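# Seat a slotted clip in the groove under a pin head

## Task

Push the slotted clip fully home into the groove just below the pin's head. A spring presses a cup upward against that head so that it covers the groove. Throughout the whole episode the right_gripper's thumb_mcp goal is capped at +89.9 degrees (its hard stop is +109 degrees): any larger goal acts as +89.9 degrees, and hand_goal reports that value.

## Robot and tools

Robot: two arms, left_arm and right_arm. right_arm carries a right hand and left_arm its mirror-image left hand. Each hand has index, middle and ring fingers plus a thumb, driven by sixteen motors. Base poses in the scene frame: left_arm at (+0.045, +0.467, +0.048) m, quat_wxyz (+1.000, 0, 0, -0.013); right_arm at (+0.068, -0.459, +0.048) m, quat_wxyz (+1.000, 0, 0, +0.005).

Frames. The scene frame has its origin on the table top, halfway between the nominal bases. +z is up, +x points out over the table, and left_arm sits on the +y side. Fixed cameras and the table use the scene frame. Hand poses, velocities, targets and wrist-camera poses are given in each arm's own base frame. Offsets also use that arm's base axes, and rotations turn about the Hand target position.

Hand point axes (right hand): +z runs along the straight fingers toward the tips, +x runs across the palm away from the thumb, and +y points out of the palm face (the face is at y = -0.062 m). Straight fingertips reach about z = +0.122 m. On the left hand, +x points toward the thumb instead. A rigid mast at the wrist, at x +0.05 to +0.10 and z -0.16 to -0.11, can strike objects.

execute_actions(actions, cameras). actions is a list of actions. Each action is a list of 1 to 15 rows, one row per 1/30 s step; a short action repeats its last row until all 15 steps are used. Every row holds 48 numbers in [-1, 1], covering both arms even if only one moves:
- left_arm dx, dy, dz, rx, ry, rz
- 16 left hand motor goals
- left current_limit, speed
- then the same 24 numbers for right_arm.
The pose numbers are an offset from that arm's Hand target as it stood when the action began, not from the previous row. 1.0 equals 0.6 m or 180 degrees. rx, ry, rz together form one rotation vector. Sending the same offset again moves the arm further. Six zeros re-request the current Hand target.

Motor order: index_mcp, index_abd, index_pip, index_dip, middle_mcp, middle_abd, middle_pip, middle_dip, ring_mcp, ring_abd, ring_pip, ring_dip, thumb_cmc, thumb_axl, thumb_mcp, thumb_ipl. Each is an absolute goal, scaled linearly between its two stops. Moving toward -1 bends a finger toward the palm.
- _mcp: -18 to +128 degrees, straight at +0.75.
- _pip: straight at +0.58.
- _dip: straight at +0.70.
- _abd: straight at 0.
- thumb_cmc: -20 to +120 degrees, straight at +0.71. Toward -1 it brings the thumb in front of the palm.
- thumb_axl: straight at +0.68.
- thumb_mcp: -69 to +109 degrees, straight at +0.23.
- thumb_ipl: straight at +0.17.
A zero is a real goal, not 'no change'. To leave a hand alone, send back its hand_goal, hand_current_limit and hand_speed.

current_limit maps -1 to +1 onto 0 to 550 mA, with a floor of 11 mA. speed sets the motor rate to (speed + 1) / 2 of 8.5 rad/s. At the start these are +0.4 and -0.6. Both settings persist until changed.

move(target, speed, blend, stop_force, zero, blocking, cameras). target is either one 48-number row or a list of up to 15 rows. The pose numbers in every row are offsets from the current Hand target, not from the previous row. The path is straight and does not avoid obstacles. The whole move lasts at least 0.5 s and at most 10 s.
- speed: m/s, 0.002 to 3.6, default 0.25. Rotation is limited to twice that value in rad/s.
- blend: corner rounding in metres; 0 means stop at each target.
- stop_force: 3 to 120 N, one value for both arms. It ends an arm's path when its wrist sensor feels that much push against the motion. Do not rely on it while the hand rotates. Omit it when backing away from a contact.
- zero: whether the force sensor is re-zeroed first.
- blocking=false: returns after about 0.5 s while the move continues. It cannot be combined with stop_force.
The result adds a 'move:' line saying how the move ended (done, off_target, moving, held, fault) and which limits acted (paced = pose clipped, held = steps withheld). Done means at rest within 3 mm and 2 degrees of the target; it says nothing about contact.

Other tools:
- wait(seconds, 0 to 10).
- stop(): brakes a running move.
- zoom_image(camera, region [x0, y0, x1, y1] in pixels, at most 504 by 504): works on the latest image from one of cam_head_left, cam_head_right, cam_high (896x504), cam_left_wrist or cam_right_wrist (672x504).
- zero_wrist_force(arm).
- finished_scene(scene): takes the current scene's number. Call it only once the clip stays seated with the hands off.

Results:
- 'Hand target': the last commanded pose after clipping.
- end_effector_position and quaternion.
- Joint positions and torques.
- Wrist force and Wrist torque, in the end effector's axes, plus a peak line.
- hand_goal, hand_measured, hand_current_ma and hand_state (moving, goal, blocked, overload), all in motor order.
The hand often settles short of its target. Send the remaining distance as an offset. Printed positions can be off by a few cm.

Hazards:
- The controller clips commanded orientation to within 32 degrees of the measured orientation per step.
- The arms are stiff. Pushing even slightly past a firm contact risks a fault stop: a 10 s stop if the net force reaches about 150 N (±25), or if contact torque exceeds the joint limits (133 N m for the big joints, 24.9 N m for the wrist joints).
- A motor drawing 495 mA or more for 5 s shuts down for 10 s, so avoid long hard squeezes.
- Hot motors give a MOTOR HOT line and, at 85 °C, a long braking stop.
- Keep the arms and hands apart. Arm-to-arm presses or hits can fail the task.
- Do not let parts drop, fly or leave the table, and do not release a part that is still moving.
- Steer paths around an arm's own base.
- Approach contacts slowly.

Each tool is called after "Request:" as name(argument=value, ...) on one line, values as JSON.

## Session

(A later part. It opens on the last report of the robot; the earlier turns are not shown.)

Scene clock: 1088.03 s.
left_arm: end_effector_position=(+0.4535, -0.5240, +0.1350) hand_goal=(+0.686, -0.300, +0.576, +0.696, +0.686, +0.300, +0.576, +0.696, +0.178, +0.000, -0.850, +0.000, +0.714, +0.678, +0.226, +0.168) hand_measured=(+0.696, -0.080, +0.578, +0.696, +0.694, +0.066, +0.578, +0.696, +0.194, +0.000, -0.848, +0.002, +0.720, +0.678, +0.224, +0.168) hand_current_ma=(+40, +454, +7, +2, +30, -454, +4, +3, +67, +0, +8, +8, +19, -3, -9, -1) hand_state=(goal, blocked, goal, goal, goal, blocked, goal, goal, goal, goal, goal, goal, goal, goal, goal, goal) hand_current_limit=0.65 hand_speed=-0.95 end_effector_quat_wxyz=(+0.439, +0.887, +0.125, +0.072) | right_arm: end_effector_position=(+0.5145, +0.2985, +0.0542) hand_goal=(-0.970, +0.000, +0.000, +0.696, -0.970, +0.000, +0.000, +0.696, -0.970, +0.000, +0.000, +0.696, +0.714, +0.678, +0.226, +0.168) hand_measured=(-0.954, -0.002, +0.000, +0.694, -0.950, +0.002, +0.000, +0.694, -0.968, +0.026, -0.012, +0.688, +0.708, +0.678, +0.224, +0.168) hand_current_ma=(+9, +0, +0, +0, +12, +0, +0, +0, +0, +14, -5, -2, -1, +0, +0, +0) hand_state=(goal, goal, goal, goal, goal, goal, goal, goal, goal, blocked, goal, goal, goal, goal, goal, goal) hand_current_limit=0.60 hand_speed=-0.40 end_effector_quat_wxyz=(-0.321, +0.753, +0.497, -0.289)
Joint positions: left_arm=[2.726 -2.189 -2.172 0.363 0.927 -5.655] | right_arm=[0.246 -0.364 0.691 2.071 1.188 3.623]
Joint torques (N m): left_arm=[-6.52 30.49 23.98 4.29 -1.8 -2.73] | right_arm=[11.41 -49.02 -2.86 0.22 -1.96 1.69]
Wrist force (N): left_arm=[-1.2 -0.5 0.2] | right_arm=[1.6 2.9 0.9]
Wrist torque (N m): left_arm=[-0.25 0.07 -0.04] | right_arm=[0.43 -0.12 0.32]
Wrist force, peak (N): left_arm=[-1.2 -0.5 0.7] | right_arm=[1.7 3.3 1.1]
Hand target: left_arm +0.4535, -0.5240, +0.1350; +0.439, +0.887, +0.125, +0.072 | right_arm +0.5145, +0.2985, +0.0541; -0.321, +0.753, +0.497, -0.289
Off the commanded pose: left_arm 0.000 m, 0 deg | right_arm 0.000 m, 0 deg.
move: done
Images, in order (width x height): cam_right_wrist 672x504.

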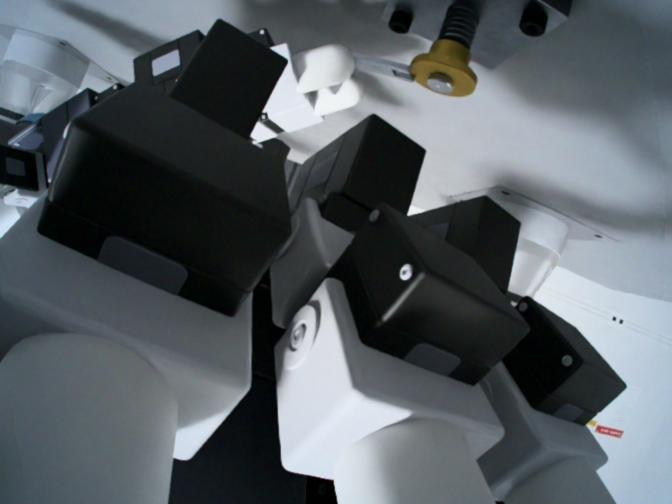

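Request:
move(target=[-0.01105,0.01667,0,0,0,0,0.686,-0.3,0.576,0.696,0.686,0.3,0.576,0.696,0.178,0,-0.85,0.0,0.714,0.678,0.226,0.168,0.65,-0.95,0,0.0,0,0,0,0,-0.97,0,0,0.696,-0.97,0,0,0.696,-0.97,0,0,0.696,0.714,0.678,0.226,0.168,0.6,-0.4], cameras=["cam_right_wrist"], speed=0.05)

Request:
zoom_image(camera="cam_right_wrist", region=[350, 40, 430, 100])

Scene clock: 1134.77 s.
left_arm: end_effector_position=(+0.4469, -0.5141, +0.1350) hand_goal=(+0.686, -0.300, +0.576, +0.696, +0.686, +0.300, +0.576, +0.696, +0.178, +0.000, -0.850, +0.000, +0.714, +0.678, +0.226, +0.168) hand_measured=(+0.696, -0.080, +0.578, +0.696, +0.694, +0.066, +0.578, +0.696, +0.194, +0.000, -0.848, +0.002, +0.720, +0.678, +0.224, +0.168) hand_current_ma=(+40, +454, +7, +2, +32, -454, +4, +3, +67, +0, +8, +8, +19, -3, -9, -1) hand_state=(goal, blocked, goal, goal, goal, blocked, goal, goal, goal, goal, goal, goal, goal, goal, goal, goal) hand_current_limit=0.65 hand_speed=-0.95 end_effector_quat_wxyz=(+0.439, +0.887, +0.125, +0.072) | right_arm: end_effector_position=(+0.5145, +0.2985, +0.0541) hand_goal=(-0.970, +0.000, +0.000, +0.696, -0.970, +0.000, +0.000, +0.696, -0.970, +0.000, +0.000, +0.696, +0.714, +0.678, +0.226, +0.168) hand_measured=(-0.954, -0.002, +0.000, +0.694, -0.950, +0.002, +0.000, +0.694, -0.968, +0.026, -0.012, +0.688, +0.708, +0.678, +0.224, +0.168) hand_current_ma=(+9, +0, +0, +0, +12, +0, +0, +0, +0, +14, -5, -2, -1, +0, +0, +0) hand_state=(goal, goal, goal, goal, goal, goal, goal, goal, goal, blocked, goal, goal, goal, goal, goal, goal) hand_current_limit=0.60 hand_speed=-0.40 end_effector_quat_wxyz=(-0.321, +0.753, +0.497, -0.289)
Joint positions: left_arm=[2.741 -2.176 -2.207 0.375 0.917 -5.641] | right_arm=[0.246 -0.364 0.692 2.071 1.188 3.623]
Joint torques (N m): left_arm=[11.64 42.01 -2.75 4.28 -2.49 2.51] | right_arm=[10.9 -50.36 -5.17 0.3 -2.07 1.62]
Wrist force (N): left_arm=[-1.1 -0.2 0.8] | right_arm=[1.6 2.8 0.6]
Wrist torque (N m): left_arm=[-0.25 0.08 -0.04] | right_arm=[0.44 -0.10 0.31]
Wrist force, peak (N): left_arm=[-1.5 -0.6 0.2] | right_arm=[1.9 3.3 0.9]
Hand target: left_arm +0.4469, -0.5140, +0.1350; +0.439, +0.887, +0.125, +0.072 | right_arm +0.5145, +0.2985, +0.0541; -0.321, +0.753, +0.497, -0.289
Off the commanded pose: left_arm 0.000 m, 0 deg | right_arm 0.000 m, 0 deg.
move: done
Images, in order (width x height): cam_right_wrist 672x504.

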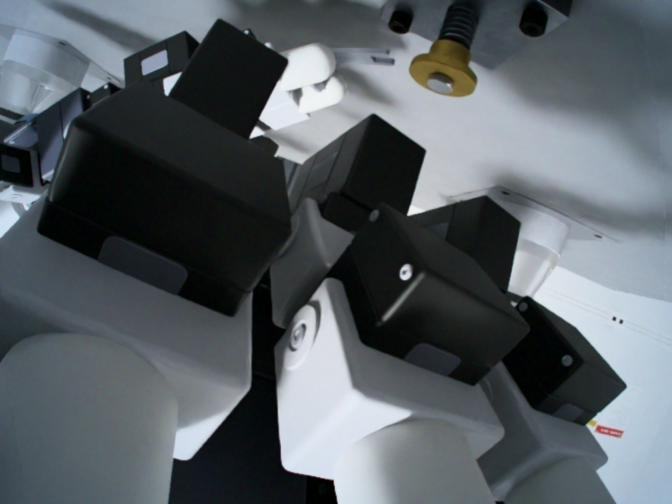

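Scaled by 6.300 from the camera's 672x504 image, which has a finer 960x720 frame.

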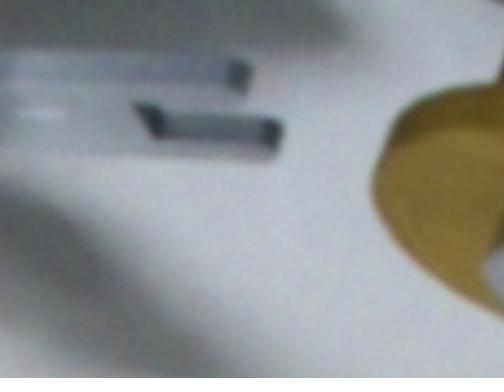

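Request:
move(target=[-0.0187,0.0312,-0.0157,-0.0478,-0.0282,0,0.686,-0.3,0.576,0.696,0.686,0.3,0.576,0.696,0.178,0,-0.85,0.0,0.714,0.678,0.226,0.168,0.65,-0.95,0,0.0,0,0,0,0,-0.97,0,0,0.696,-0.97,0,0,0.696,-0.97,0,0,0.696,0.714,0.678,0.226,0.168,0.6,-0.4], cameras=["cam_right_wrist","cam_left_wrist"], speed=0.05)

Request:
zoom_image(camera="cam_right_wrist", region=[350, 40, 430, 100])

Request:
zoom_image(camera="cam_left_wrist", region=[270, 0, 370, 100])

Scene clock: 1157.10 s.
left_arm: end_effector_position=(+0.4357, -0.4953, +0.1256) hand_goal=(+0.686, -0.300, +0.576, +0.696, +0.686, +0.300, +0.576, +0.696, +0.178, +0.000, -0.850, +0.000, +0.714, +0.678, +0.226, +0.168) hand_measured=(+0.696, -0.080, +0.578, +0.696, +0.694, +0.066, +0.578, +0.696, +0.194, +0.000, -0.848, +0.002, +0.720, +0.678, +0.224, +0.168) hand_current_ma=(+40, +454, +7, +2, +33, -454, +4, +3, +67, +0, +7, +8, +21, -3, -9, -1) hand_state=(goal, blocked, goal, goal, goal, blocked, goal, goal, goal, goal, goal, goal, goal, goal, goal, goal) hand_current_limit=0.65 hand_speed=-0.95 end_effector_quat_wxyz=(+0.509, +0.848, +0.110, +0.101) | right_arm: end_effector_position=(+0.5145, +0.2985, +0.0541) hand_goal=(-0.970, +0.000, +0.000, +0.696, -0.970, +0.000, +0.000, +0.696, -0.970, +0.000, +0.000, +0.696, +0.714, +0.678, +0.226, +0.168) hand_measured=(-0.954, -0.002, +0.000, +0.694, -0.950, +0.002, +0.000, +0.694, -0.968, +0.026, -0.012, +0.688, +0.708, +0.678, +0.224, +0.168) hand_current_ma=(+9, +0, +0, +0, +12, +0, +0, +0, +0, +14, -5, -2, -1, +0, +0, +0) hand_state=(goal, goal, goal, goal, goal, goal, goal, goal, goal, blocked, goal, goal, goal, goal, goal, goal) hand_current_limit=0.60 hand_speed=-0.40 end_effector_quat_wxyz=(-0.321, +0.753, +0.497, -0.289)
Joint positions: left_arm=[2.784 -2.345 -2.229 0.744 0.812 -5.701] | right_arm=[0.246 -0.364 0.692 2.071 1.188 3.623]
Joint torques (N m): left_arm=[10.8 31.65 19.76 4.03 -2.66 -2.75] | right_arm=[9.63 -57.06 -5 0.39 -1.94 1.56]
Wrist force (N): left_arm=[-1.1 -0.8 0.7] | right_arm=[1.6 2.8 0.7]
Wrist torque (N m): left_arm=[-0.33 0.07 0.05] | right_arm=[0.43 -0.11 0.31]
Wrist force, peak (N): left_arm=[-1.4 -1.3 0.9] | right_arm=[1.8 3.3 1.1]
Hand target: left_arm +0.4357, -0.4953, +0.1256; +0.509, +0.847, +0.110, +0.101 | right_arm +0.5145, +0.2985, +0.0541; -0.321, +0.753, +0.497, -0.289
Off the commanded pose: left_arm 0.000 m, 0 deg | right_arm 0.000 m, 0 deg.
move: done
Images, in order (width x height): cam_left_wrist 672x504, cam_right_wrist 672x504.

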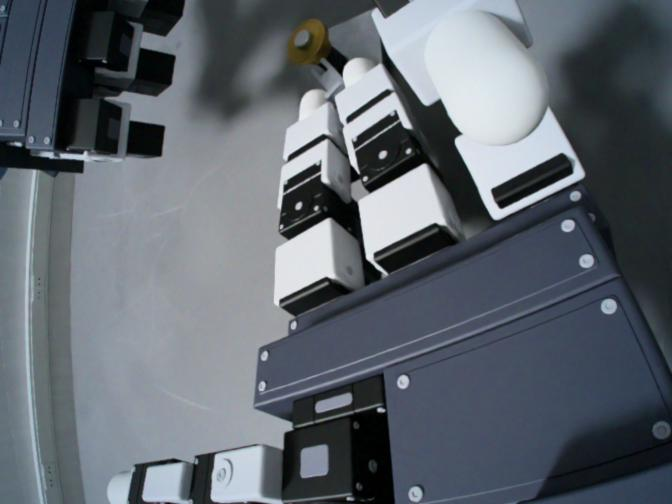

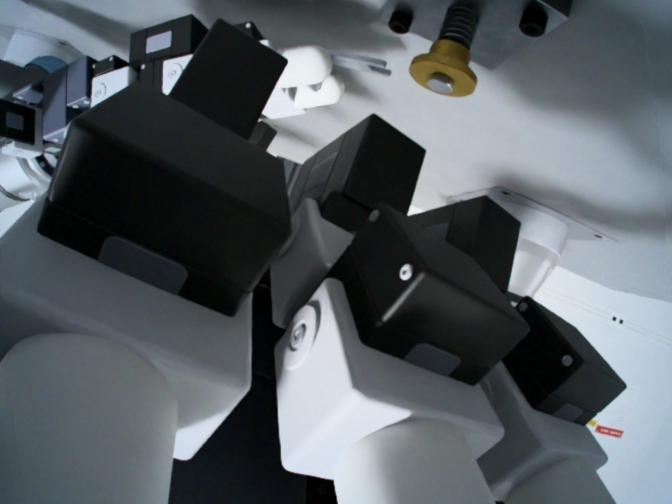

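Scaled by 6.300 from the camera's 672x504 image, which has a finer 960x720 frame.

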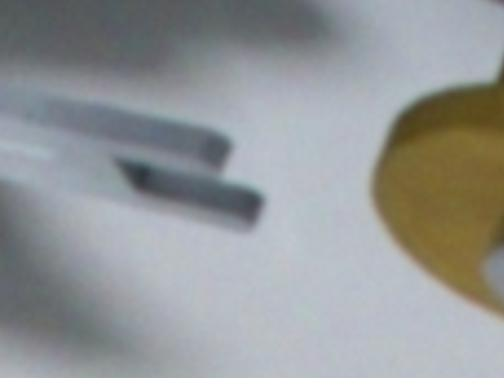

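Scaled by 5.040 from the camera's 672x504 image, which has a finer 960x720 frame.

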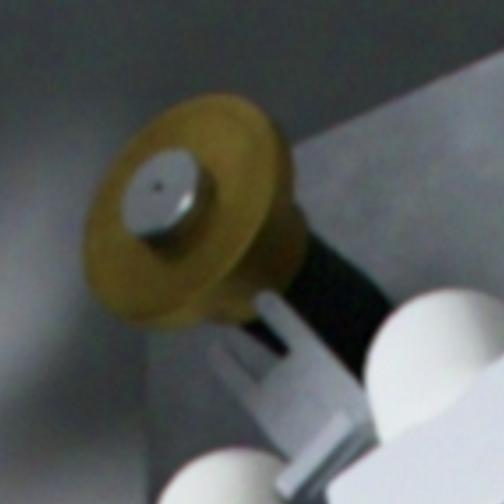

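Request:
move(target=[0.00645,-0.00972,0,0,0,0,0.686,-0.3,0.576,0.696,0.686,0.3,0.576,0.696,0.178,0,-0.85,0.0,0.714,0.678,0.226,0.168,0.65,-0.95,0,0.0,0,0,0,0,-0.97,0,0,0.696,-0.97,0,0,0.696,-0.97,0,0,0.696,0.714,0.678,0.226,0.168,0.6,-0.4], cameras=["cam_right_wrist","cam_left_wrist"], speed=0.05)

Request:
zoom_image(camera="cam_right_wrist", region=[350, 40, 430, 100])

Request:
zoom_image(camera="cam_left_wrist", region=[270, 0, 370, 100])

Scene clock: 1163.17 s.
left_arm: end_effector_position=(+0.4395, -0.5011, +0.1256) hand_goal=(+0.686, -0.300, +0.576, +0.696, +0.686, +0.300, +0.576, +0.696, +0.178, +0.000, -0.850, +0.000, +0.714, +0.678, +0.226, +0.168) hand_measured=(+0.696, -0.080, +0.578, +0.696, +0.694, +0.066, +0.578, +0.696, +0.194, +0.000, -0.848, +0.002, +0.720, +0.678, +0.224, +0.168) hand_current_ma=(+40, +454, +7, +2, +33, -454, +4, +3, +67, +0, +7, +8, +21, -3, -9, -1) hand_state=(goal, blocked, goal, goal, goal, blocked, goal, goal, goal, goal, goal, goal, goal, goal, goal, goal) hand_current_limit=0.65 hand_speed=-0.95 end_effector_quat_wxyz=(+0.509, +0.847, +0.110, +0.101) | right_arm: end_effector_position=(+0.5145, +0.2985, +0.0541) hand_goal=(-0.970, +0.000, +0.000, +0.696, -0.970, +0.000, +0.000, +0.696, -0.970, +0.000, +0.000, +0.696, +0.714, +0.678, +0.226, +0.168) hand_measured=(-0.954, -0.002, +0.000, +0.694, -0.950, +0.002, +0.000, +0.694, -0.968, +0.026, -0.012, +0.688, +0.708, +0.678, +0.224, +0.168) hand_current_ma=(+9, +0, +0, +0, +12, +0, +0, +0, +0, +14, -5, -2, -1, +0, +0, +0) hand_state=(goal, goal, goal, goal, goal, goal, goal, goal, goal, blocked, goal, goal, goal, goal, goal, goal) hand_current_limit=0.60 hand_speed=-0.40 end_effector_quat_wxyz=(-0.321, +0.753, +0.497, -0.289)
Joint positions: left_arm=[2.774 -2.35 -2.209 0.734 0.819 -5.71] | right_arm=[0.246 -0.364 0.692 2.071 1.188 3.623]
Joint torques (N m): left_arm=[-6.94 32.04 20.48 0.89 1.14 -2.63] | right_arm=[9.21 -62.6 -4.57 0.44 -1.84 1.54]
Wrist force (N): left_arm=[-1.0 -1.0 0.8] | right_arm=[1.8 3.0 1.1]
Wrist torque (N m): left_arm=[-0.37 0.06 0.08] | right_arm=[0.43 -0.14 0.33]
Wrist force, peak (N): left_arm=[-1.5 -1.1 1.0] | right_arm=[1.9 3.1 1.0]
Hand target: left_arm +0.4395, -0.5011, +0.1256; +0.509, +0.847, +0.110, +0.101 | right_arm +0.5145, +0.2985, +0.0541; -0.321, +0.753, +0.497, -0.289
Off the commanded pose: left_arm 0.000 m, 0 deg | right_arm 0.000 m, 0 deg.
move: done
Images, in order (width x height): cam_left_wrist 672x504, cam_right_wrist 672x504.

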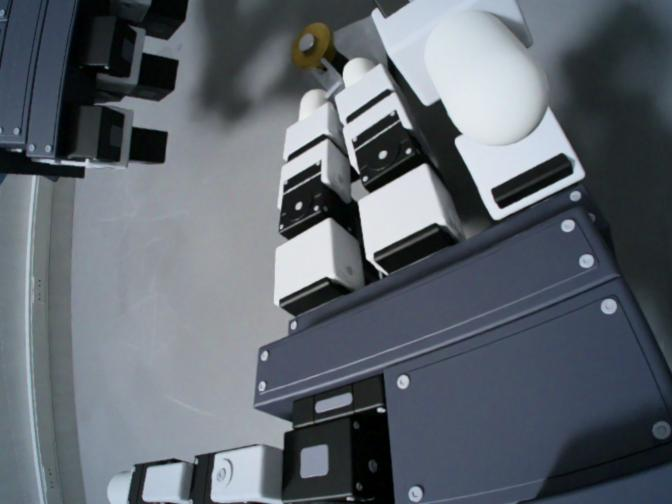

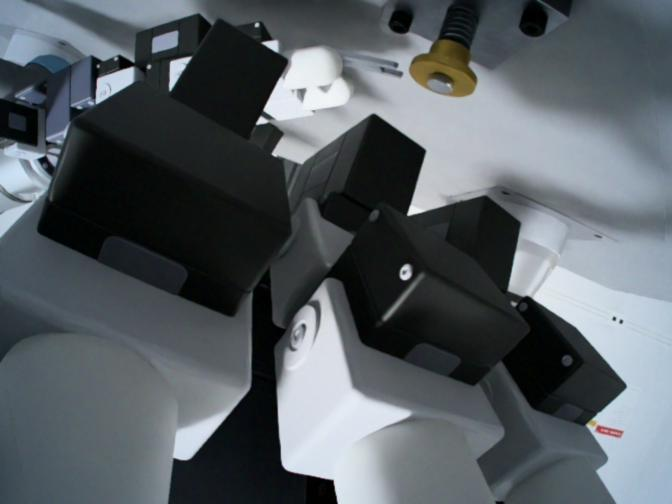

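Scaled by 6.300 from the camera's 672x504 image, which has a finer 960x720 frame.

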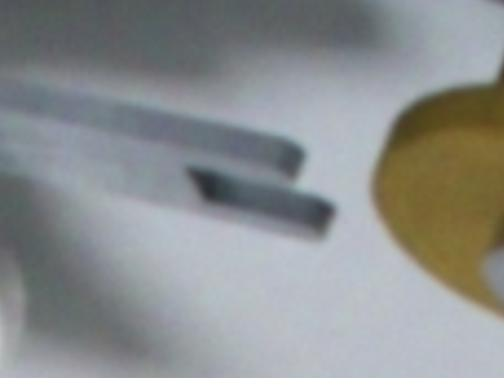

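Scaled by 5.040 from the camera's 672x504 image, which has a finer 960x720 frame.

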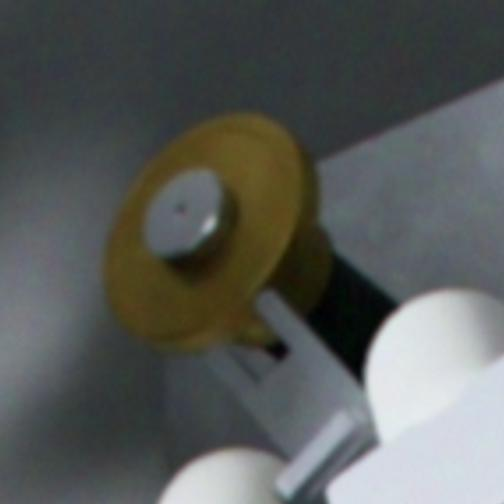

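Request:
move(target=[[0,0,0,0,0,0,0.686,-0.3,0.576,0.696,0.686,0.3,0.576,0.696,0.178,0,-0.85,0.0,0.714,0.678,0.226,0.168,0.65,-0.95,0.02,-0.0,0.1,0,0,0,-0.97,0,0,0.696,-0.97,0,0,0.696,-0.97,0,0,0.696,0.714,0.678,0.226,0.168,0.6,-0.4],[0,0,0,0,0,0,0.686,-0.3,0.576,0.696,0.686,0.3,0.576,0.696,0.178,0,-0.85,0.0,0.714,0.678,0.226,0.168,0.65,-0.95,-0.0423,-0.0045,0.1248,0.0415,-0.2127,0,-0.97,0,0,0.696,-0.97,0,0,0.696,-0.97,0,0,0.696,0.714,0.678,0.226,0.168,0.6,-0.4]], cameras=["cam_right_wrist"], speed=[0.15,0.15], blend=0.02)

Request:
zoom_image(camera="cam_right_wrist", region=[370, 30, 490, 120])

Request:
move(target=[-0.01105,0.01667,0,0,0,0,0.686,-0.3,0.576,0.696,0.686,0.3,0.576,0.696,0.178,0,-0.85,0.0,0.714,0.678,0.226,0.168,0.65,-0.95,0,0.0,0,0,0,0,-0.97,0,0,0.696,-0.97,0,0,0.696,-0.97,0,0,0.696,0.714,0.678,0.226,0.168,0.6,-0.4], cameras=["cam_right_wrist"], speed=0.05)

Request:
zoom_image(camera="cam_right_wrist", region=[370, 30, 490, 120])

Scene clock: 1181.73 s.
left_arm: end_effector_position=(+0.4395, -0.5011, +0.1256) hand_goal=(+0.686, -0.300, +0.576, +0.696, +0.686, +0.300, +0.576, +0.696, +0.178, +0.000, -0.850, +0.000, +0.714, +0.678, +0.226, +0.168) hand_measured=(+0.696, -0.080, +0.578, +0.696, +0.694, +0.066, +0.578, +0.696, +0.194, +0.000, -0.848, +0.002, +0.720, +0.678, +0.224, +0.168) hand_current_ma=(+40, +454, +7, +2, +33, -454, +4, +3, +67, +0, +7, +8, +21, -3, -9, -1) hand_state=(goal, blocked, goal, goal, goal, blocked, goal, goal, goal, goal, goal, goal, goal, goal, goal, goal) hand_current_limit=0.65 hand_speed=-0.95 end_effector_quat_wxyz=(+0.509, +0.847, +0.110, +0.101) | right_arm: end_effector_position=(+0.4891, +0.2958, +0.1290) hand_goal=(-0.970, +0.000, +0.000, +0.696, -0.970, +0.000, +0.000, +0.696, -0.970, +0.000, +0.000, +0.696, +0.714, +0.678, +0.226, +0.168) hand_measured=(-0.954, -0.002, +0.000, +0.694, -0.950, +0.002, +0.000, +0.694, -0.968, +0.026, -0.012, +0.688, +0.708, +0.678, +0.224, +0.168) hand_current_ma=(+9, +0, +0, +0, +12, +0, +0, +0, +0, +14, -5, -2, -1, +0, +0, +0) hand_state=(goal, goal, goal, goal, goal, goal, goal, goal, goal, blocked, goal, goal, goal, goal, goal, goal) hand_current_limit=0.60 hand_speed=-0.40 end_effector_quat_wxyz=(-0.188, +0.784, +0.592, +0.006)
Joint positions: left_arm=[2.774 -2.35 -2.209 0.734 0.819 -5.71] | right_arm=[0.27 -0.93 1.307 1.327 1.216 3.666]
Joint torques (N m): left_arm=[-7.38 31.21 18.33 1.01 1.02 -2.76] | right_arm=[11.09 -52.86 -4.65 0.05 1.37 1.63]
Wrist force (N): left_arm=[-1.1 -0.6 0.8] | right_arm=[0.8 1.5 1.8]
Wrist torque (N m): left_arm=[-0.32 0.06 0.06] | right_arm=[0.27 -0.07 0.19]
Wrist force, peak (N): left_arm=[-1.2 -1.3 1.0] | right_arm=[1.7 4.1 1.8]
Hand target: left_arm +0.4395, -0.5011, +0.1256; +0.509, +0.847, +0.110, +0.101 | right_arm +0.4891, +0.2958, +0.1290; -0.188, +0.784, +0.592, +0.006
Off the commanded pose: left_arm 0.000 m, 0 deg | right_arm 0.000 m, 0 deg.
move: done
Images, in order (width x height): cam_right_wrist 672x504.

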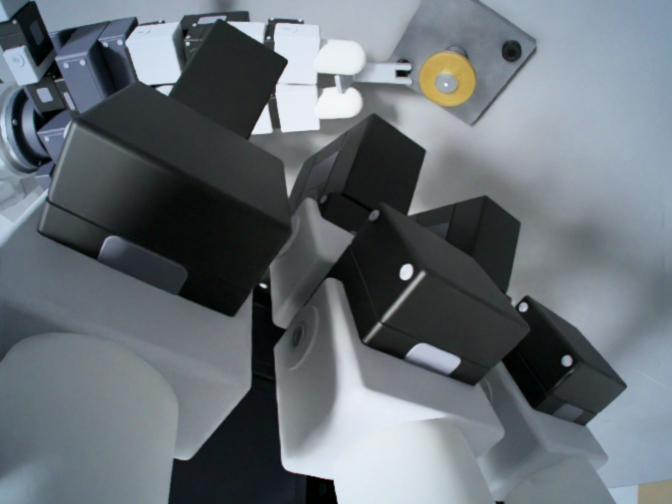

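Scaled by 4.200 from the camera's 672x504 image, which has a finer 960x720 frame.

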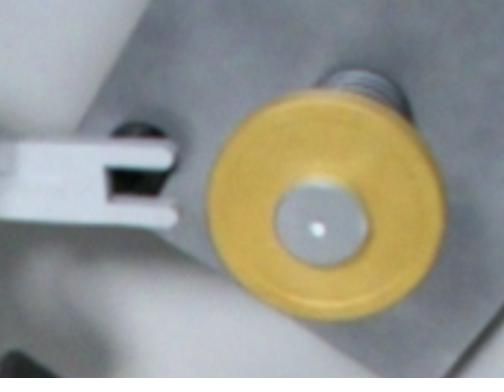

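Scene clock: 1182.60 s.
left_arm: end_effector_position=(+0.4329, -0.4912, +0.1256) hand_goal=(+0.686, -0.300, +0.576, +0.696, +0.686, +0.300, +0.576, +0.696, +0.178, +0.000, -0.850, +0.000, +0.714, +0.678, +0.226, +0.168) hand_measured=(+0.696, -0.080, +0.578, +0.696, +0.694, +0.066, +0.578, +0.696, +0.194, +0.000, -0.848, +0.002, +0.720, +0.678, +0.224, +0.168) hand_current_ma=(+40, +454, +7, +2, +33, -454, +4, +3, +67, +0, +7, +8, +21, -3, -9, -1) hand_state=(goal, blocked, goal, goal, goal, blocked, goal, goal, goal, goal, goal, goal, goal, goal, goal, goal) hand_current_limit=0.65 hand_speed=-0.95 end_effector_quat_wxyz=(+0.509, +0.847, +0.110, +0.101) | right_arm: end_effector_position=(+0.4891, +0.2958, +0.1290) hand_goal=(-0.970, +0.000, +0.000, +0.696, -0.970, +0.000, +0.000, +0.696, -0.970, +0.000, +0.000, +0.696, +0.714, +0.678, +0.226, +0.168) hand_measured=(-0.954, -0.002, +0.000, +0.694, -0.950, +0.002, +0.000, +0.694, -0.968, +0.026, -0.012, +0.688, +0.708, +0.678, +0.224, +0.168) hand_current_ma=(+9, +0, +0, +0, +12, +0, +0, +0, +0, +14, -5, -2, -1, +0, +0, +0) hand_state=(goal, goal, goal, goal, goal, goal, goal, goal, goal, blocked, goal, goal, goal, goal, goal, goal) hand_current_limit=0.60 hand_speed=-0.40 end_effector_quat_wxyz=(-0.188, +0.784, +0.592, +0.006)
Joint positions: left_arm=[2.791 -2.343 -2.243 0.751 0.806 -5.695] | right_arm=[0.27 -0.93 1.307 1.326 1.216 3.666]
Joint torques (N m): left_arm=[11.71 43.8 -7.92 4.14 -2.7 2.47] | right_arm=[11.19 -53.34 -4.88 0.04 1.48 1.58]
Wrist force (N): left_arm=[-1.2 -0.9 0.6] | right_arm=[0.6 1.5 2.1]
Wrist torque (N m): left_arm=[-0.33 0.08 -0.03] | right_arm=[0.23 -0.05 0.18]
Wrist force, peak (N): left_arm=[-1.5 -1.0 0.4] | right_arm=[0.9 1.7 2.0]
Hand target: left_arm +0.4329, -0.4911, +0.1256; +0.509, +0.847, +0.110, +0.101 | right_arm +0.4891, +0.2958, +0.1290; -0.188, +0.784, +0.592, +0.006
Off the commanded pose: left_arm 0.000 m, 0 deg | right_arm 0.000 m, 0 deg.
move: done
Images, in order (width x height): cam_right_wrist 672x504.

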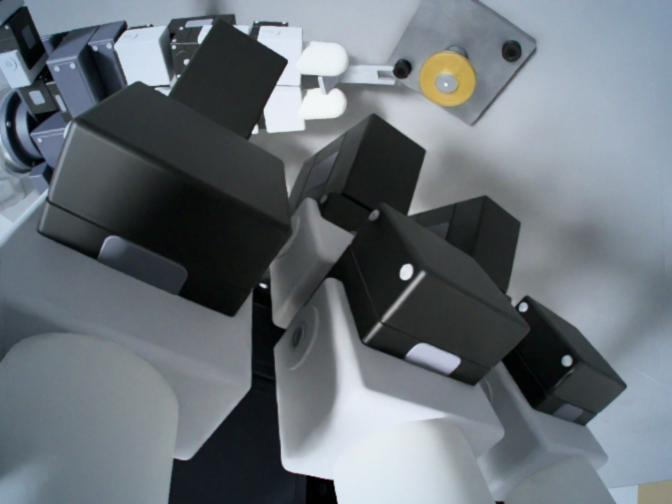

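Scaled by 4.200 from the camera's 672x504 image, which has a finer 960x720 frame.

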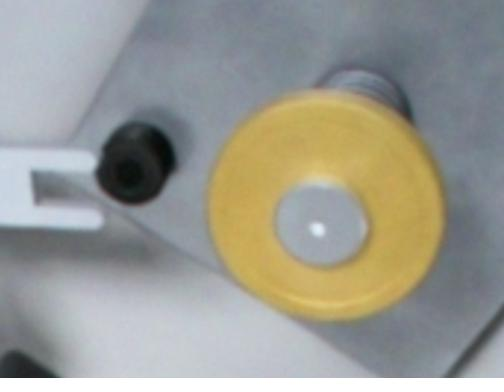

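Request:
execute_actions(actions=[], cameras=["cam_right_wrist"])

Request:
zoom_image(camera="cam_right_wrist", region=[340, 30, 490, 140])

Scene clock: 1209.67 s.
left_arm: end_effector_position=(+0.4329, -0.4911, +0.1256) hand_goal=(+0.686, -0.300, +0.576, +0.696, +0.686, +0.300, +0.576, +0.696, +0.178, +0.000, -0.850, +0.000, +0.714, +0.678, +0.226, +0.168) hand_measured=(+0.696, -0.080, +0.578, +0.696, +0.694, +0.066, +0.578, +0.696, +0.194, +0.000, -0.848, +0.002, +0.720, +0.678, +0.224, +0.168) hand_current_ma=(+40, +454, +7, +2, +33, -454, +4, +3, +67, +0, +7, +8, +21, -3, -9, -1) hand_state=(goal, blocked, goal, goal, goal, blocked, goal, goal, goal, goal, goal, goal, goal, goal, goal, goal) hand_current_limit=0.65 hand_speed=-0.95 end_effector_quat_wxyz=(+0.509, +0.847, +0.110, +0.101) | right_arm: end_effector_position=(+0.4891, +0.2958, +0.1290) hand_goal=(-0.970, +0.000, +0.000, +0.696, -0.970, +0.000, +0.000, +0.696, -0.970, +0.000, +0.000, +0.696, +0.714, +0.678, +0.226, +0.168) hand_measured=(-0.954, -0.002, +0.000, +0.694, -0.950, +0.002, +0.000, +0.694, -0.968, +0.026, -0.012, +0.688, +0.708, +0.678, +0.224, +0.168) hand_current_ma=(+9, +0, +0, +0, +12, +0, +0, +0, +0, +14, -5, -2, -1, +0, +0, +0) hand_state=(goal, goal, goal, goal, goal, goal, goal, goal, goal, blocked, goal, goal, goal, goal, goal, goal) hand_current_limit=0.60 hand_speed=-0.40 end_effector_quat_wxyz=(-0.188, +0.784, +0.592, +0.006)
Joint positions: left_arm=[2.791 -2.342 -2.243 0.751 0.806 -5.695] | right_arm=[0.27 -0.93 1.307 1.326 1.216 3.666]
Joint velocities: within noise
Joint torques (N m): left_arm=[11.44 43.63 -7.44 4.06 -2.49 2.6] | right_arm=[11.37 -53.84 -4.15 0.01 1.34 1.48]
Wrist force (N): left_arm=[-0.9 -0.9 0.8] | right_arm=[0.9 1.1 2.0]
Wrist torque (N m): left_arm=[-0.35 0.05 -0.01] | right_arm=[0.19 -0.10 0.20]
Wrist force, peak (N): left_arm=[-1.6 -0.9 0.7] | right_arm=[0.7 1.5 2.3]
Hand target: left_arm +0.4329, -0.4911, +0.1256; +0.509, +0.847, +0.110, +0.101 | right_arm +0.4891, +0.2958, +0.1290; -0.188, +0.784, +0.592, +0.006
Off the commanded pose: left_arm 0.000 m, 0 deg | right_arm 0.000 m, 0 deg.
Images, in order (width x height): cam_right_wrist 672x504.

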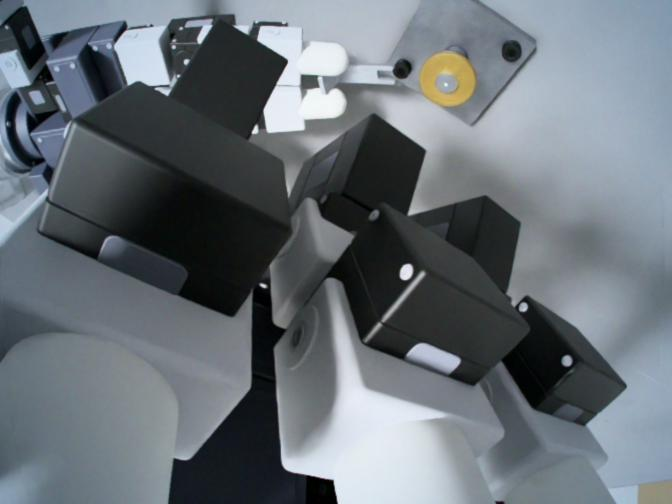

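Scaled by 3.360 from the camera's 672x504 image, which has a finer 960x720 frame.

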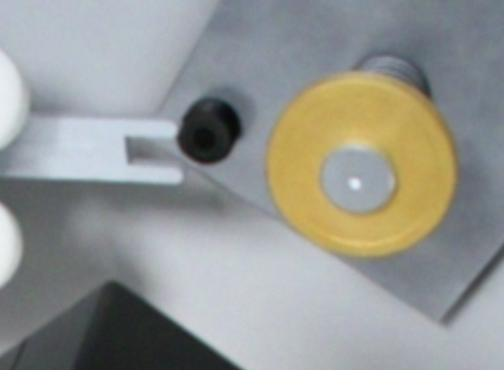

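Request:
move(target=[0.0044,-0.01275,0,0,0,0, 0.686,-0.3,0.576,0.696, 0.686,0.3,0.576,0.696, 0.178,0,-0.85,0.0, 0.714,0.678,0.226,0.168, 0.65,-0.95, 0,0,0,0,0,0, -0.97,0,0,0.696, -0.97,0,0,0.696, -0.97,0,0,0.696, 0.714,0.678,0.226,0.168, 0.6,-0.4], speed=0.02, cameras=["cam_right_wrist"])

Request:
zoom_image(camera="cam_right_wrist", region=[340, 30, 490, 140])

Request:
zoom_image(camera="cam_right_wrist", region=[380, 40, 480, 110])

Scene clock: 1221.40 s.
left_arm: end_effector_position=(+0.4355, -0.4987, +0.1256) hand_goal=(+0.686, -0.300, +0.576, +0.696, +0.686, +0.300, +0.576, +0.696, +0.178, +0.000, -0.850, +0.000, +0.714, +0.678, +0.226, +0.168) hand_measured=(+0.696, -0.080, +0.578, +0.696, +0.694, +0.066, +0.578, +0.696, +0.194, +0.000, -0.848, +0.002, +0.720, +0.678, +0.224, +0.168) hand_current_ma=(+40, +454, +7, +2, +34, -454, +4, +3, +67, +0, +7, +8, +22, -3, -9, -1) hand_state=(goal, blocked, goal, goal, goal, blocked, goal, goal, goal, goal, goal, goal, goal, goal, goal, goal) hand_current_limit=0.65 hand_speed=-0.95 end_effector_quat_wxyz=(+0.509, +0.847, +0.110, +0.101) | right_arm: end_effector_position=(+0.4891, +0.2958, +0.1290) hand_goal=(-0.970, +0.000, +0.000, +0.696, -0.970, +0.000, +0.000, +0.696, -0.970, +0.000, +0.000, +0.696, +0.714, +0.678, +0.226, +0.168) hand_measured=(-0.954, -0.002, +0.000, +0.694, -0.950, +0.002, +0.000, +0.694, -0.968, +0.026, -0.012, +0.688, +0.708, +0.678, +0.224, +0.168) hand_current_ma=(+9, +0, +0, +0, +12, +0, +0, +0, +0, +14, -5, -2, -1, +0, +0, +0) hand_state=(goal, goal, goal, goal, goal, goal, goal, goal, goal, blocked, goal, goal, goal, goal, goal, goal) hand_current_limit=0.60 hand_speed=-0.40 end_effector_quat_wxyz=(-0.188, +0.784, +0.592, +0.006)
Joint positions: left_arm=[2.776 -2.347 -2.222 0.744 0.818 -5.708] | right_arm=[0.27 -0.93 1.307 1.326 1.216 3.666]
Joint torques (N m): left_arm=[-7.37 31.87 18.34 0.92 0.9 -2.62] | right_arm=[10.79 -53.43 -4.29 0.04 1.34 1.37]
Wrist force (N): left_arm=[-1.3 -0.8 0.8] | right_arm=[0.6 1.4 2.0]
Wrist torque (N m): left_arm=[-0.36 0.10 0.04] | right_arm=[0.24 -0.06 0.18]
Wrist force, peak (N): left_arm=[-1.4 -1.2 0.9] | right_arm=[0.9 1.8 1.9]
Hand target: left_arm +0.4355, -0.4988, +0.1256; +0.509, +0.847, +0.110, +0.101 | right_arm +0.4891, +0.2958, +0.1290; -0.188, +0.784, +0.592, +0.006
Off the commanded pose: left_arm 0.000 m, 0 deg | right_arm 0.000 m, 0 deg.
move: done
Images, in order (width x height): cam_right_wrist 672x504.

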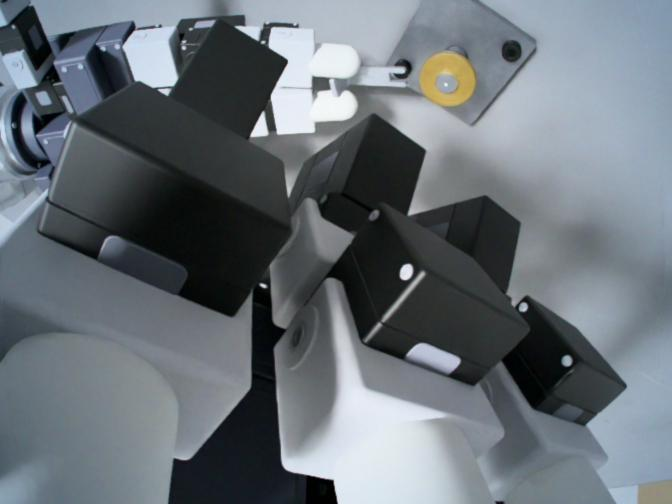

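Scaled by 3.360 from the camera's 672x504 image, which has a finer 960x720 frame.

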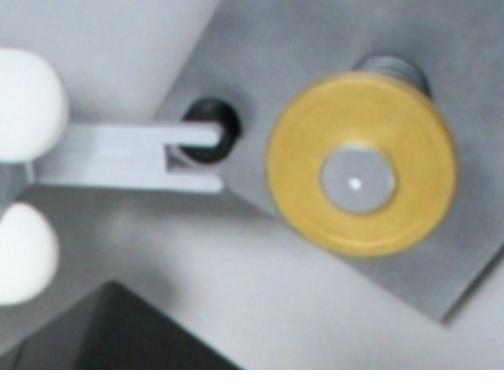

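Scaled by 5.040 from the camera's 672x504 image, which has a finer 960x720 frame.

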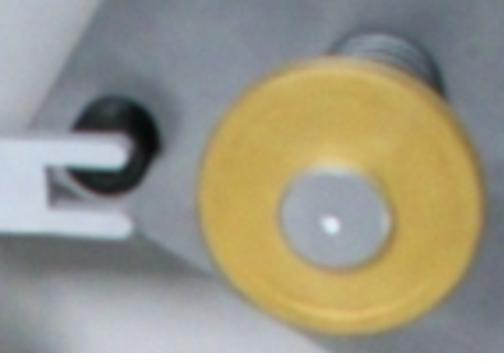

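Request:
zoom_image(camera="cam_right_wrist", region=[360, 55, 420, 100])

Request:
zoom_image(camera="cam_right_wrist", region=[410, 55, 490, 115])

Scaled by 8.400 from the camera's 672x504 image, which has a finer 960x720 frame.

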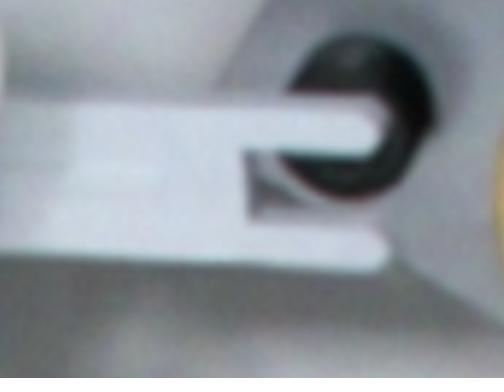

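Scaled by 6.300 from the camera's 672x504 image, which has a finer 960x720 frame.

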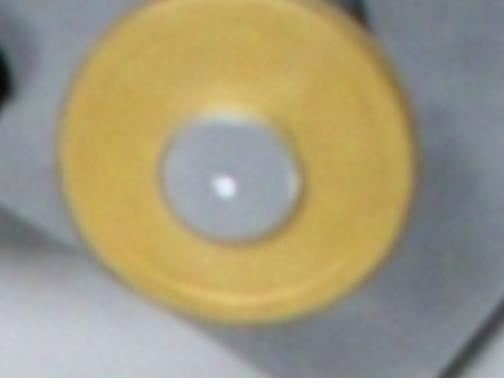

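Request:
move(target=[-0.01234,0.02365,0,0,0,0, 0.686,-0.3,0.576,0.696, 0.686,0.3,0.576,0.696, 0.178,0,-0.85,0.0, 0.714,0.678,0.226,0.168, 0.65,-0.95, 0,0,0,0,0,0, -0.97,0,0,0.696, -0.97,0,0,0.696, -0.97,0,0,0.696, 0.714,0.678,0.226,0.168, 0.6,-0.4], speed=0.03, cameras=["cam_right_wrist"])

Request:
zoom_image(camera="cam_right_wrist", region=[330, 55, 390, 100])

Request:
zoom_image(camera="cam_right_wrist", region=[300, 55, 360, 100])

Scene clock: 1249.40 s.
left_arm: end_effector_position=(+0.4282, -0.4847, +0.1256) hand_goal=(+0.686, -0.300, +0.576, +0.696, +0.686, +0.300, +0.576, +0.696, +0.178, +0.000, -0.850, +0.000, +0.714, +0.678, +0.226, +0.168) hand_measured=(+0.696, -0.080, +0.578, +0.696, +0.694, +0.066, +0.578, +0.696, +0.194, +0.000, -0.848, +0.002, +0.720, +0.678, +0.224, +0.168) hand_current_ma=(+40, +454, +7, +2, +34, -454, +4, +3, +67, +0, +7, +8, +22, -3, -9, -1) hand_state=(goal, blocked, goal, goal, goal, blocked, goal, goal, goal, goal, goal, goal, goal, goal, goal, goal) hand_current_limit=0.65 hand_speed=-0.95 end_effector_quat_wxyz=(+0.509, +0.847, +0.110, +0.101) | right_arm: end_effector_position=(+0.4891, +0.2958, +0.1290) hand_goal=(-0.970, +0.000, +0.000, +0.696, -0.970, +0.000, +0.000, +0.696, -0.970, +0.000, +0.000, +0.696, +0.714, +0.678, +0.226, +0.168) hand_measured=(-0.954, -0.002, +0.000, +0.694, -0.950, +0.002, +0.000, +0.694, -0.968, +0.026, -0.012, +0.688, +0.708, +0.678, +0.224, +0.168) hand_current_ma=(+9, +0, +0, +0, +12, +0, +0, +0, +0, +14, -5, -2, -1, +0, +0, +0) hand_state=(goal, goal, goal, goal, goal, goal, goal, goal, goal, blocked, goal, goal, goal, goal, goal, goal) hand_current_limit=0.60 hand_speed=-0.40 end_effector_quat_wxyz=(-0.188, +0.784, +0.592, +0.006)
Joint positions: left_arm=[2.802 -2.338 -2.266 0.763 0.798 -5.685] | right_arm=[0.27 -0.93 1.307 1.326 1.216 3.666]
Joint torques (N m): left_arm=[11.83 43 -7.78 4.08 -2.56 2.67] | right_arm=[11.06 -53.36 -4.85 0.14 1.3 1.08]
Wrist force (N): left_arm=[-1.0 -1.0 0.6] | right_arm=[0.8 1.1 2.0]
Wrist torque (N m): left_arm=[-0.35 0.05 -0.01] | right_arm=[0.20 -0.08 0.19]
Wrist force, peak (N): left_arm=[-1.6 -1.2 0.8] | right_arm=[1.0 1.5 2.3]
Hand target: left_arm +0.4281, -0.4846, +0.1256; +0.509, +0.847, +0.110, +0.101 | right_arm +0.4891, +0.2958, +0.1290; -0.188, +0.784, +0.592, +0.006
Off the commanded pose: left_arm 0.000 m, 0 deg | right_arm 0.000 m, 0 deg.
move: done
Images, in order (width x height): cam_right_wrist 672x504.

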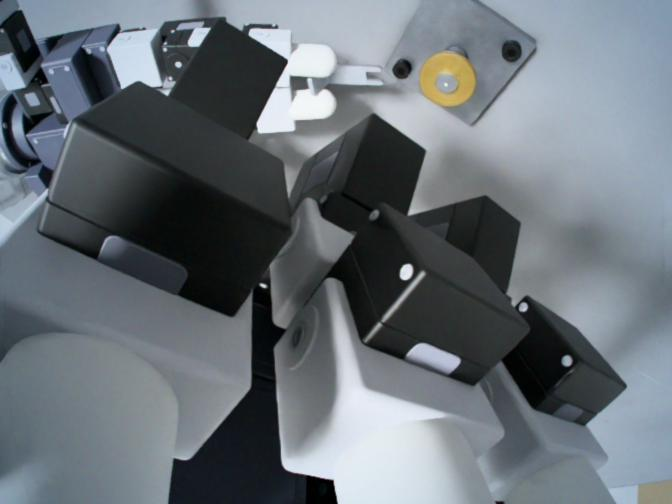

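Scaled by 8.400 from the camera's 672x504 image, which has a finer 960x720 frame.

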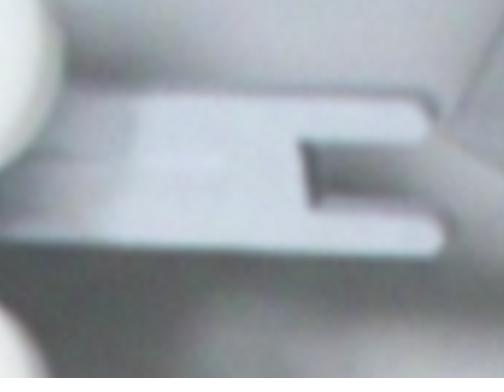

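Scaled by 8.400 from the camera's 672x504 image, which has a finer 960x720 frame.

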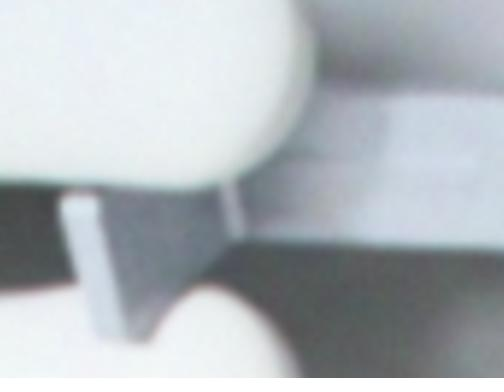

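Request:
move(target=[0.01206,-0.02566,0,0,0,0, 0.686,-0.3,0.576,0.696, 0.686,0.3,0.576,0.696, 0.178,0,-0.85,0.0, 0.714,0.678,0.226,0.168, 0.65,-0.95, 0,0,0,0,0,0, -0.97,0,0,0.696, -0.97,0,0,0.696, -0.97,0,0,0.696, 0.714,0.678,0.226,0.168, 0.6,-0.4], speed=0.03, cameras=["cam_right_wrist"])

Request:
zoom_image(camera="cam_right_wrist", region=[360, 55, 420, 100])

Request:
zoom_image(camera="cam_right_wrist", region=[395, 45, 485, 115])

Scene clock: 1263.57 s.
left_arm: end_effector_position=(+0.4353, -0.4999, +0.1256) hand_goal=(+0.686, -0.300, +0.576, +0.696, +0.686, +0.300, +0.576, +0.696, +0.178, +0.000, -0.850, +0.000, +0.714, +0.678, +0.226, +0.168) hand_measured=(+0.696, -0.080, +0.578, +0.696, +0.694, +0.066, +0.578, +0.696, +0.194, +0.000, -0.848, +0.002, +0.720, +0.678, +0.224, +0.168) hand_current_ma=(+40, +454, +7, +2, +35, -454, +4, +3, +66, +0, +7, +8, +22, -3, -9, -1) hand_state=(goal, blocked, goal, goal, goal, blocked, goal, goal, goal, goal, goal, goal, goal, goal, goal, goal) hand_current_limit=0.65 hand_speed=-0.95 end_effector_quat_wxyz=(+0.509, +0.847, +0.110, +0.101) | right_arm: end_effector_position=(+0.4891, +0.2958, +0.1290) hand_goal=(-0.970, +0.000, +0.000, +0.696, -0.970, +0.000, +0.000, +0.696, -0.970, +0.000, +0.000, +0.696, +0.714, +0.678, +0.226, +0.168) hand_measured=(-0.954, -0.002, +0.000, +0.694, -0.950, +0.002, +0.000, +0.694, -0.968, +0.026, -0.012, +0.688, +0.708, +0.678, +0.224, +0.168) hand_current_ma=(+9, +0, +0, +0, +12, +0, +0, +0, +0, +14, -5, -2, -1, +0, +0, +0) hand_state=(goal, goal, goal, goal, goal, goal, goal, goal, goal, blocked, goal, goal, goal, goal, goal, goal) hand_current_limit=0.60 hand_speed=-0.40 end_effector_quat_wxyz=(-0.188, +0.784, +0.592, +0.006)
Joint positions: left_arm=[2.773 -2.348 -2.22 0.744 0.82 -5.711] | right_arm=[0.27 -0.93 1.307 1.326 1.216 3.666]
Joint torques (N m): left_arm=[-8.99 30.74 17.97 0.96 1.05 -2.67] | right_arm=[11.15 -53 -5.17 0.04 1.14 1.15]
Wrist force (N): left_arm=[-1.3 -0.8 0.6] | right_arm=[0.6 1.5 1.8]
Wrist torque (N m): left_arm=[-0.34 0.09 0.04] | right_arm=[0.27 -0.06 0.18]
Wrist force, peak (N): left_arm=[-1.4 -1.2 0.8] | right_arm=[0.7 1.3 2.3]
Hand target: left_arm +0.4354, -0.5000, +0.1256; +0.509, +0.847, +0.110, +0.101 | right_arm +0.4891, +0.2958, +0.1290; -0.188, +0.784, +0.592, +0.006
Off the commanded pose: left_arm 0.000 m, 0 deg | right_arm 0.000 m, 0 deg.
move: done
Images, in order (width x height): cam_right_wrist 672x504.

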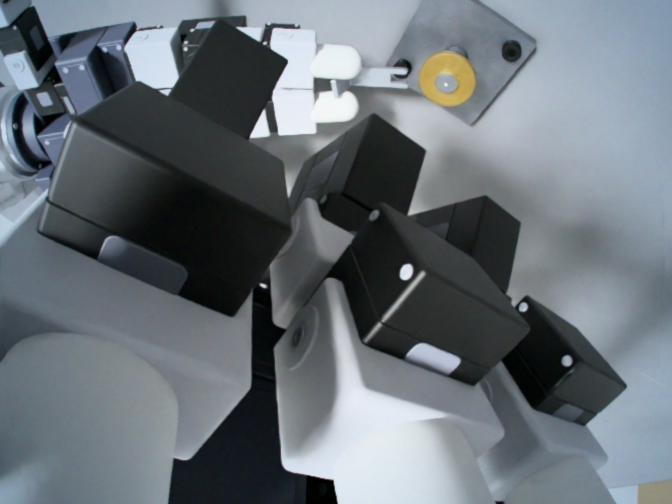

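Scaled by 8.400 from the camera's 672x504 image, which has a finer 960x720 frame.

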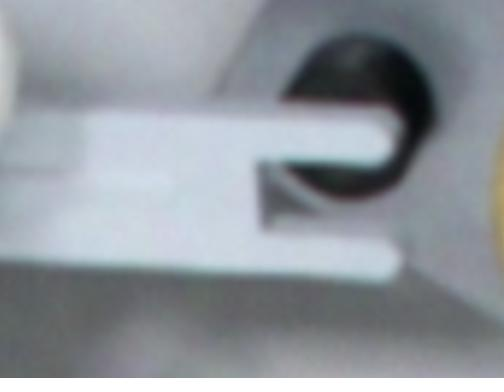

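Scaled by 5.600 from the camera's 672x504 image, which has a finer 960x720 frame.

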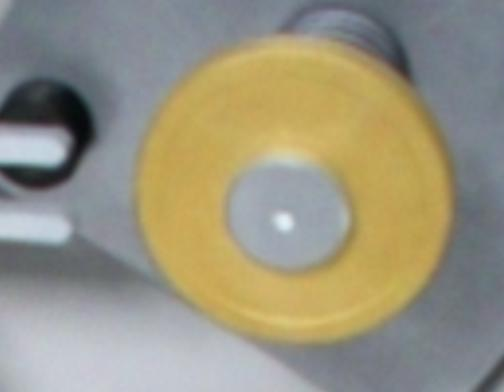

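Request:
move(target=[[0,0,0,0,0,0, 0.686,-0.3,0.576,0.696, 0.686,0.3,0.576,0.696, 0.178,0,-0.85,0.0, 0.714,0.678,0.226,0.168, 0.65,-0.95, 0.06,0,-0.03,-0.0415,0.2127,0, -0.97,0,0,0.696, -0.97,0,0,0.696, -0.97,0,0,0.696, 0.714,0.678,0.226,0.168, 0.6,-0.4],[0,0,0,0,0,0, 0.686,-0.3,0.576,0.696, 0.686,0.3,0.576,0.696, 0.178,0,-0.85,0.0, 0.714,0.678,0.226,0.168, 0.65,-0.95, 0.0423,0.0045,-0.1248,-0.0415,0.2127,0, -0.97,0,0,0.696, -0.97,0,0,0.696, -0.97,0,0,0.696, 0.714,0.678,0.226,0.168, 0.6,-0.4]], speed=0.12, cameras=["cam_right_wrist"])

Request:
zoom_image(camera="cam_right_wrist", region=[380, 30, 480, 105])

Scene clock: 1275.20 s.
left_arm: end_effector_position=(+0.4354, -0.5000, +0.1256) hand_goal=(+0.686, -0.300, +0.576, +0.696, +0.686, +0.300, +0.576, +0.696, +0.178, +0.000, -0.850, +0.000, +0.714, +0.678, +0.226, +0.168) hand_measured=(+0.696, -0.080, +0.578, +0.696, +0.694, +0.066, +0.578, +0.696, +0.194, +0.000, -0.848, +0.002, +0.720, +0.678, +0.224, +0.168) hand_current_ma=(+40, +454, +7, +2, +35, -454, +4, +3, +66, +0, +7, +8, +22, -3, -9, -1) hand_state=(goal, blocked, goal, goal, goal, blocked, goal, goal, goal, goal, goal, goal, goal, goal, goal, goal) hand_current_limit=0.65 hand_speed=-0.95 end_effector_quat_wxyz=(+0.509, +0.847, +0.110, +0.101) | right_arm: end_effector_position=(+0.5145, +0.2985, +0.0542) hand_goal=(-0.970, +0.000, +0.000, +0.696, -0.970, +0.000, +0.000, +0.696, -0.970, +0.000, +0.000, +0.696, +0.714, +0.678, +0.226, +0.168) hand_measured=(-0.954, -0.002, +0.000, +0.694, -0.950, +0.002, +0.000, +0.694, -0.968, +0.026, -0.012, +0.688, +0.708, +0.678, +0.224, +0.168) hand_current_ma=(+9, +0, +0, +0, +12, +0, +0, +0, +0, +14, -5, -2, -1, +0, +0, +0) hand_state=(goal, goal, goal, goal, goal, goal, goal, goal, goal, blocked, goal, goal, goal, goal, goal, goal) hand_current_limit=0.60 hand_speed=-0.40 end_effector_quat_wxyz=(-0.321, +0.753, +0.497, -0.289)
Joint positions: left_arm=[2.773 -2.348 -2.22 0.744 0.82 -5.711] | right_arm=[0.246 -0.364 0.691 2.071 1.188 3.623]
Joint torques (N m): left_arm=[-7.44 31.89 18.98 1.23 1.03 -2.77] | right_arm=[10.27 -50.69 -5.41 0 -1.98 1.74]
Wrist force (N): left_arm=[-0.8 -0.9 0.7] | right_arm=[1.5 3.0 0.9]
Wrist torque (N m): left_arm=[-0.36 0.03 0.09] | right_arm=[0.45 -0.10 0.31]
Wrist force, peak (N): left_arm=[-1.5 -1.2 1.0] | right_arm=[1.4 3.4 1.6]
Hand target: left_arm +0.4354, -0.5000, +0.1256; +0.509, +0.847, +0.110, +0.101 | right_arm +0.5145, +0.2985, +0.0541; -0.321, +0.753, +0.497, -0.289
Off the commanded pose: left_arm 0.000 m, 0 deg | right_arm 0.000 m, 0 deg.
move: done
Images, in order (width x height): cam_right_wrist 672x504.

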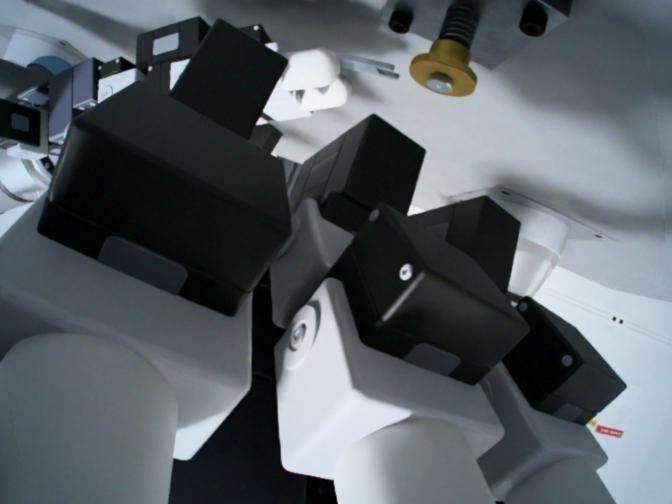

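Scaled by 5.040 from the camera's 672x504 image, which has a finer 960x720 frame.

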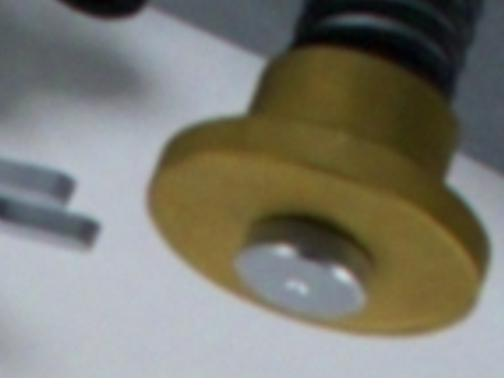

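Request:
zoom_image(camera="cam_right_wrist", region=[335, 40, 415, 100])

Request:
zoom_image(camera="cam_right_wrist", region=[400, 40, 480, 100])

Scaled by 6.300 from the camera's 672x504 image, which has a finer 960x720 frame.

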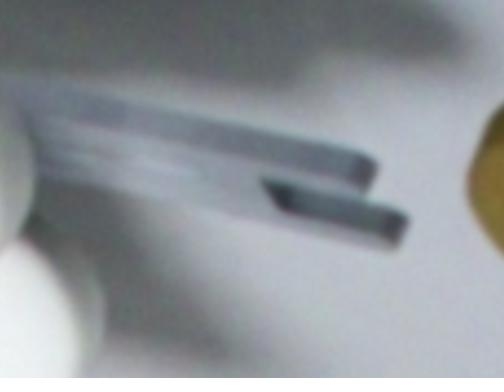

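Scaled by 6.300 from the camera's 672x504 image, which has a finer 960x720 frame.

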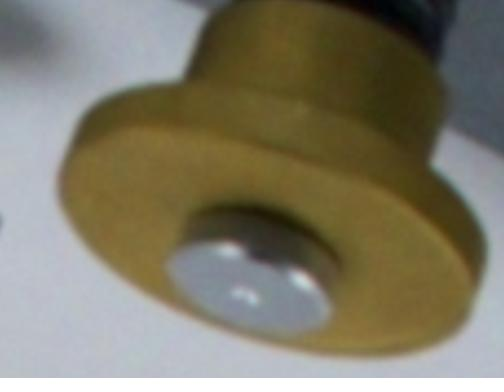

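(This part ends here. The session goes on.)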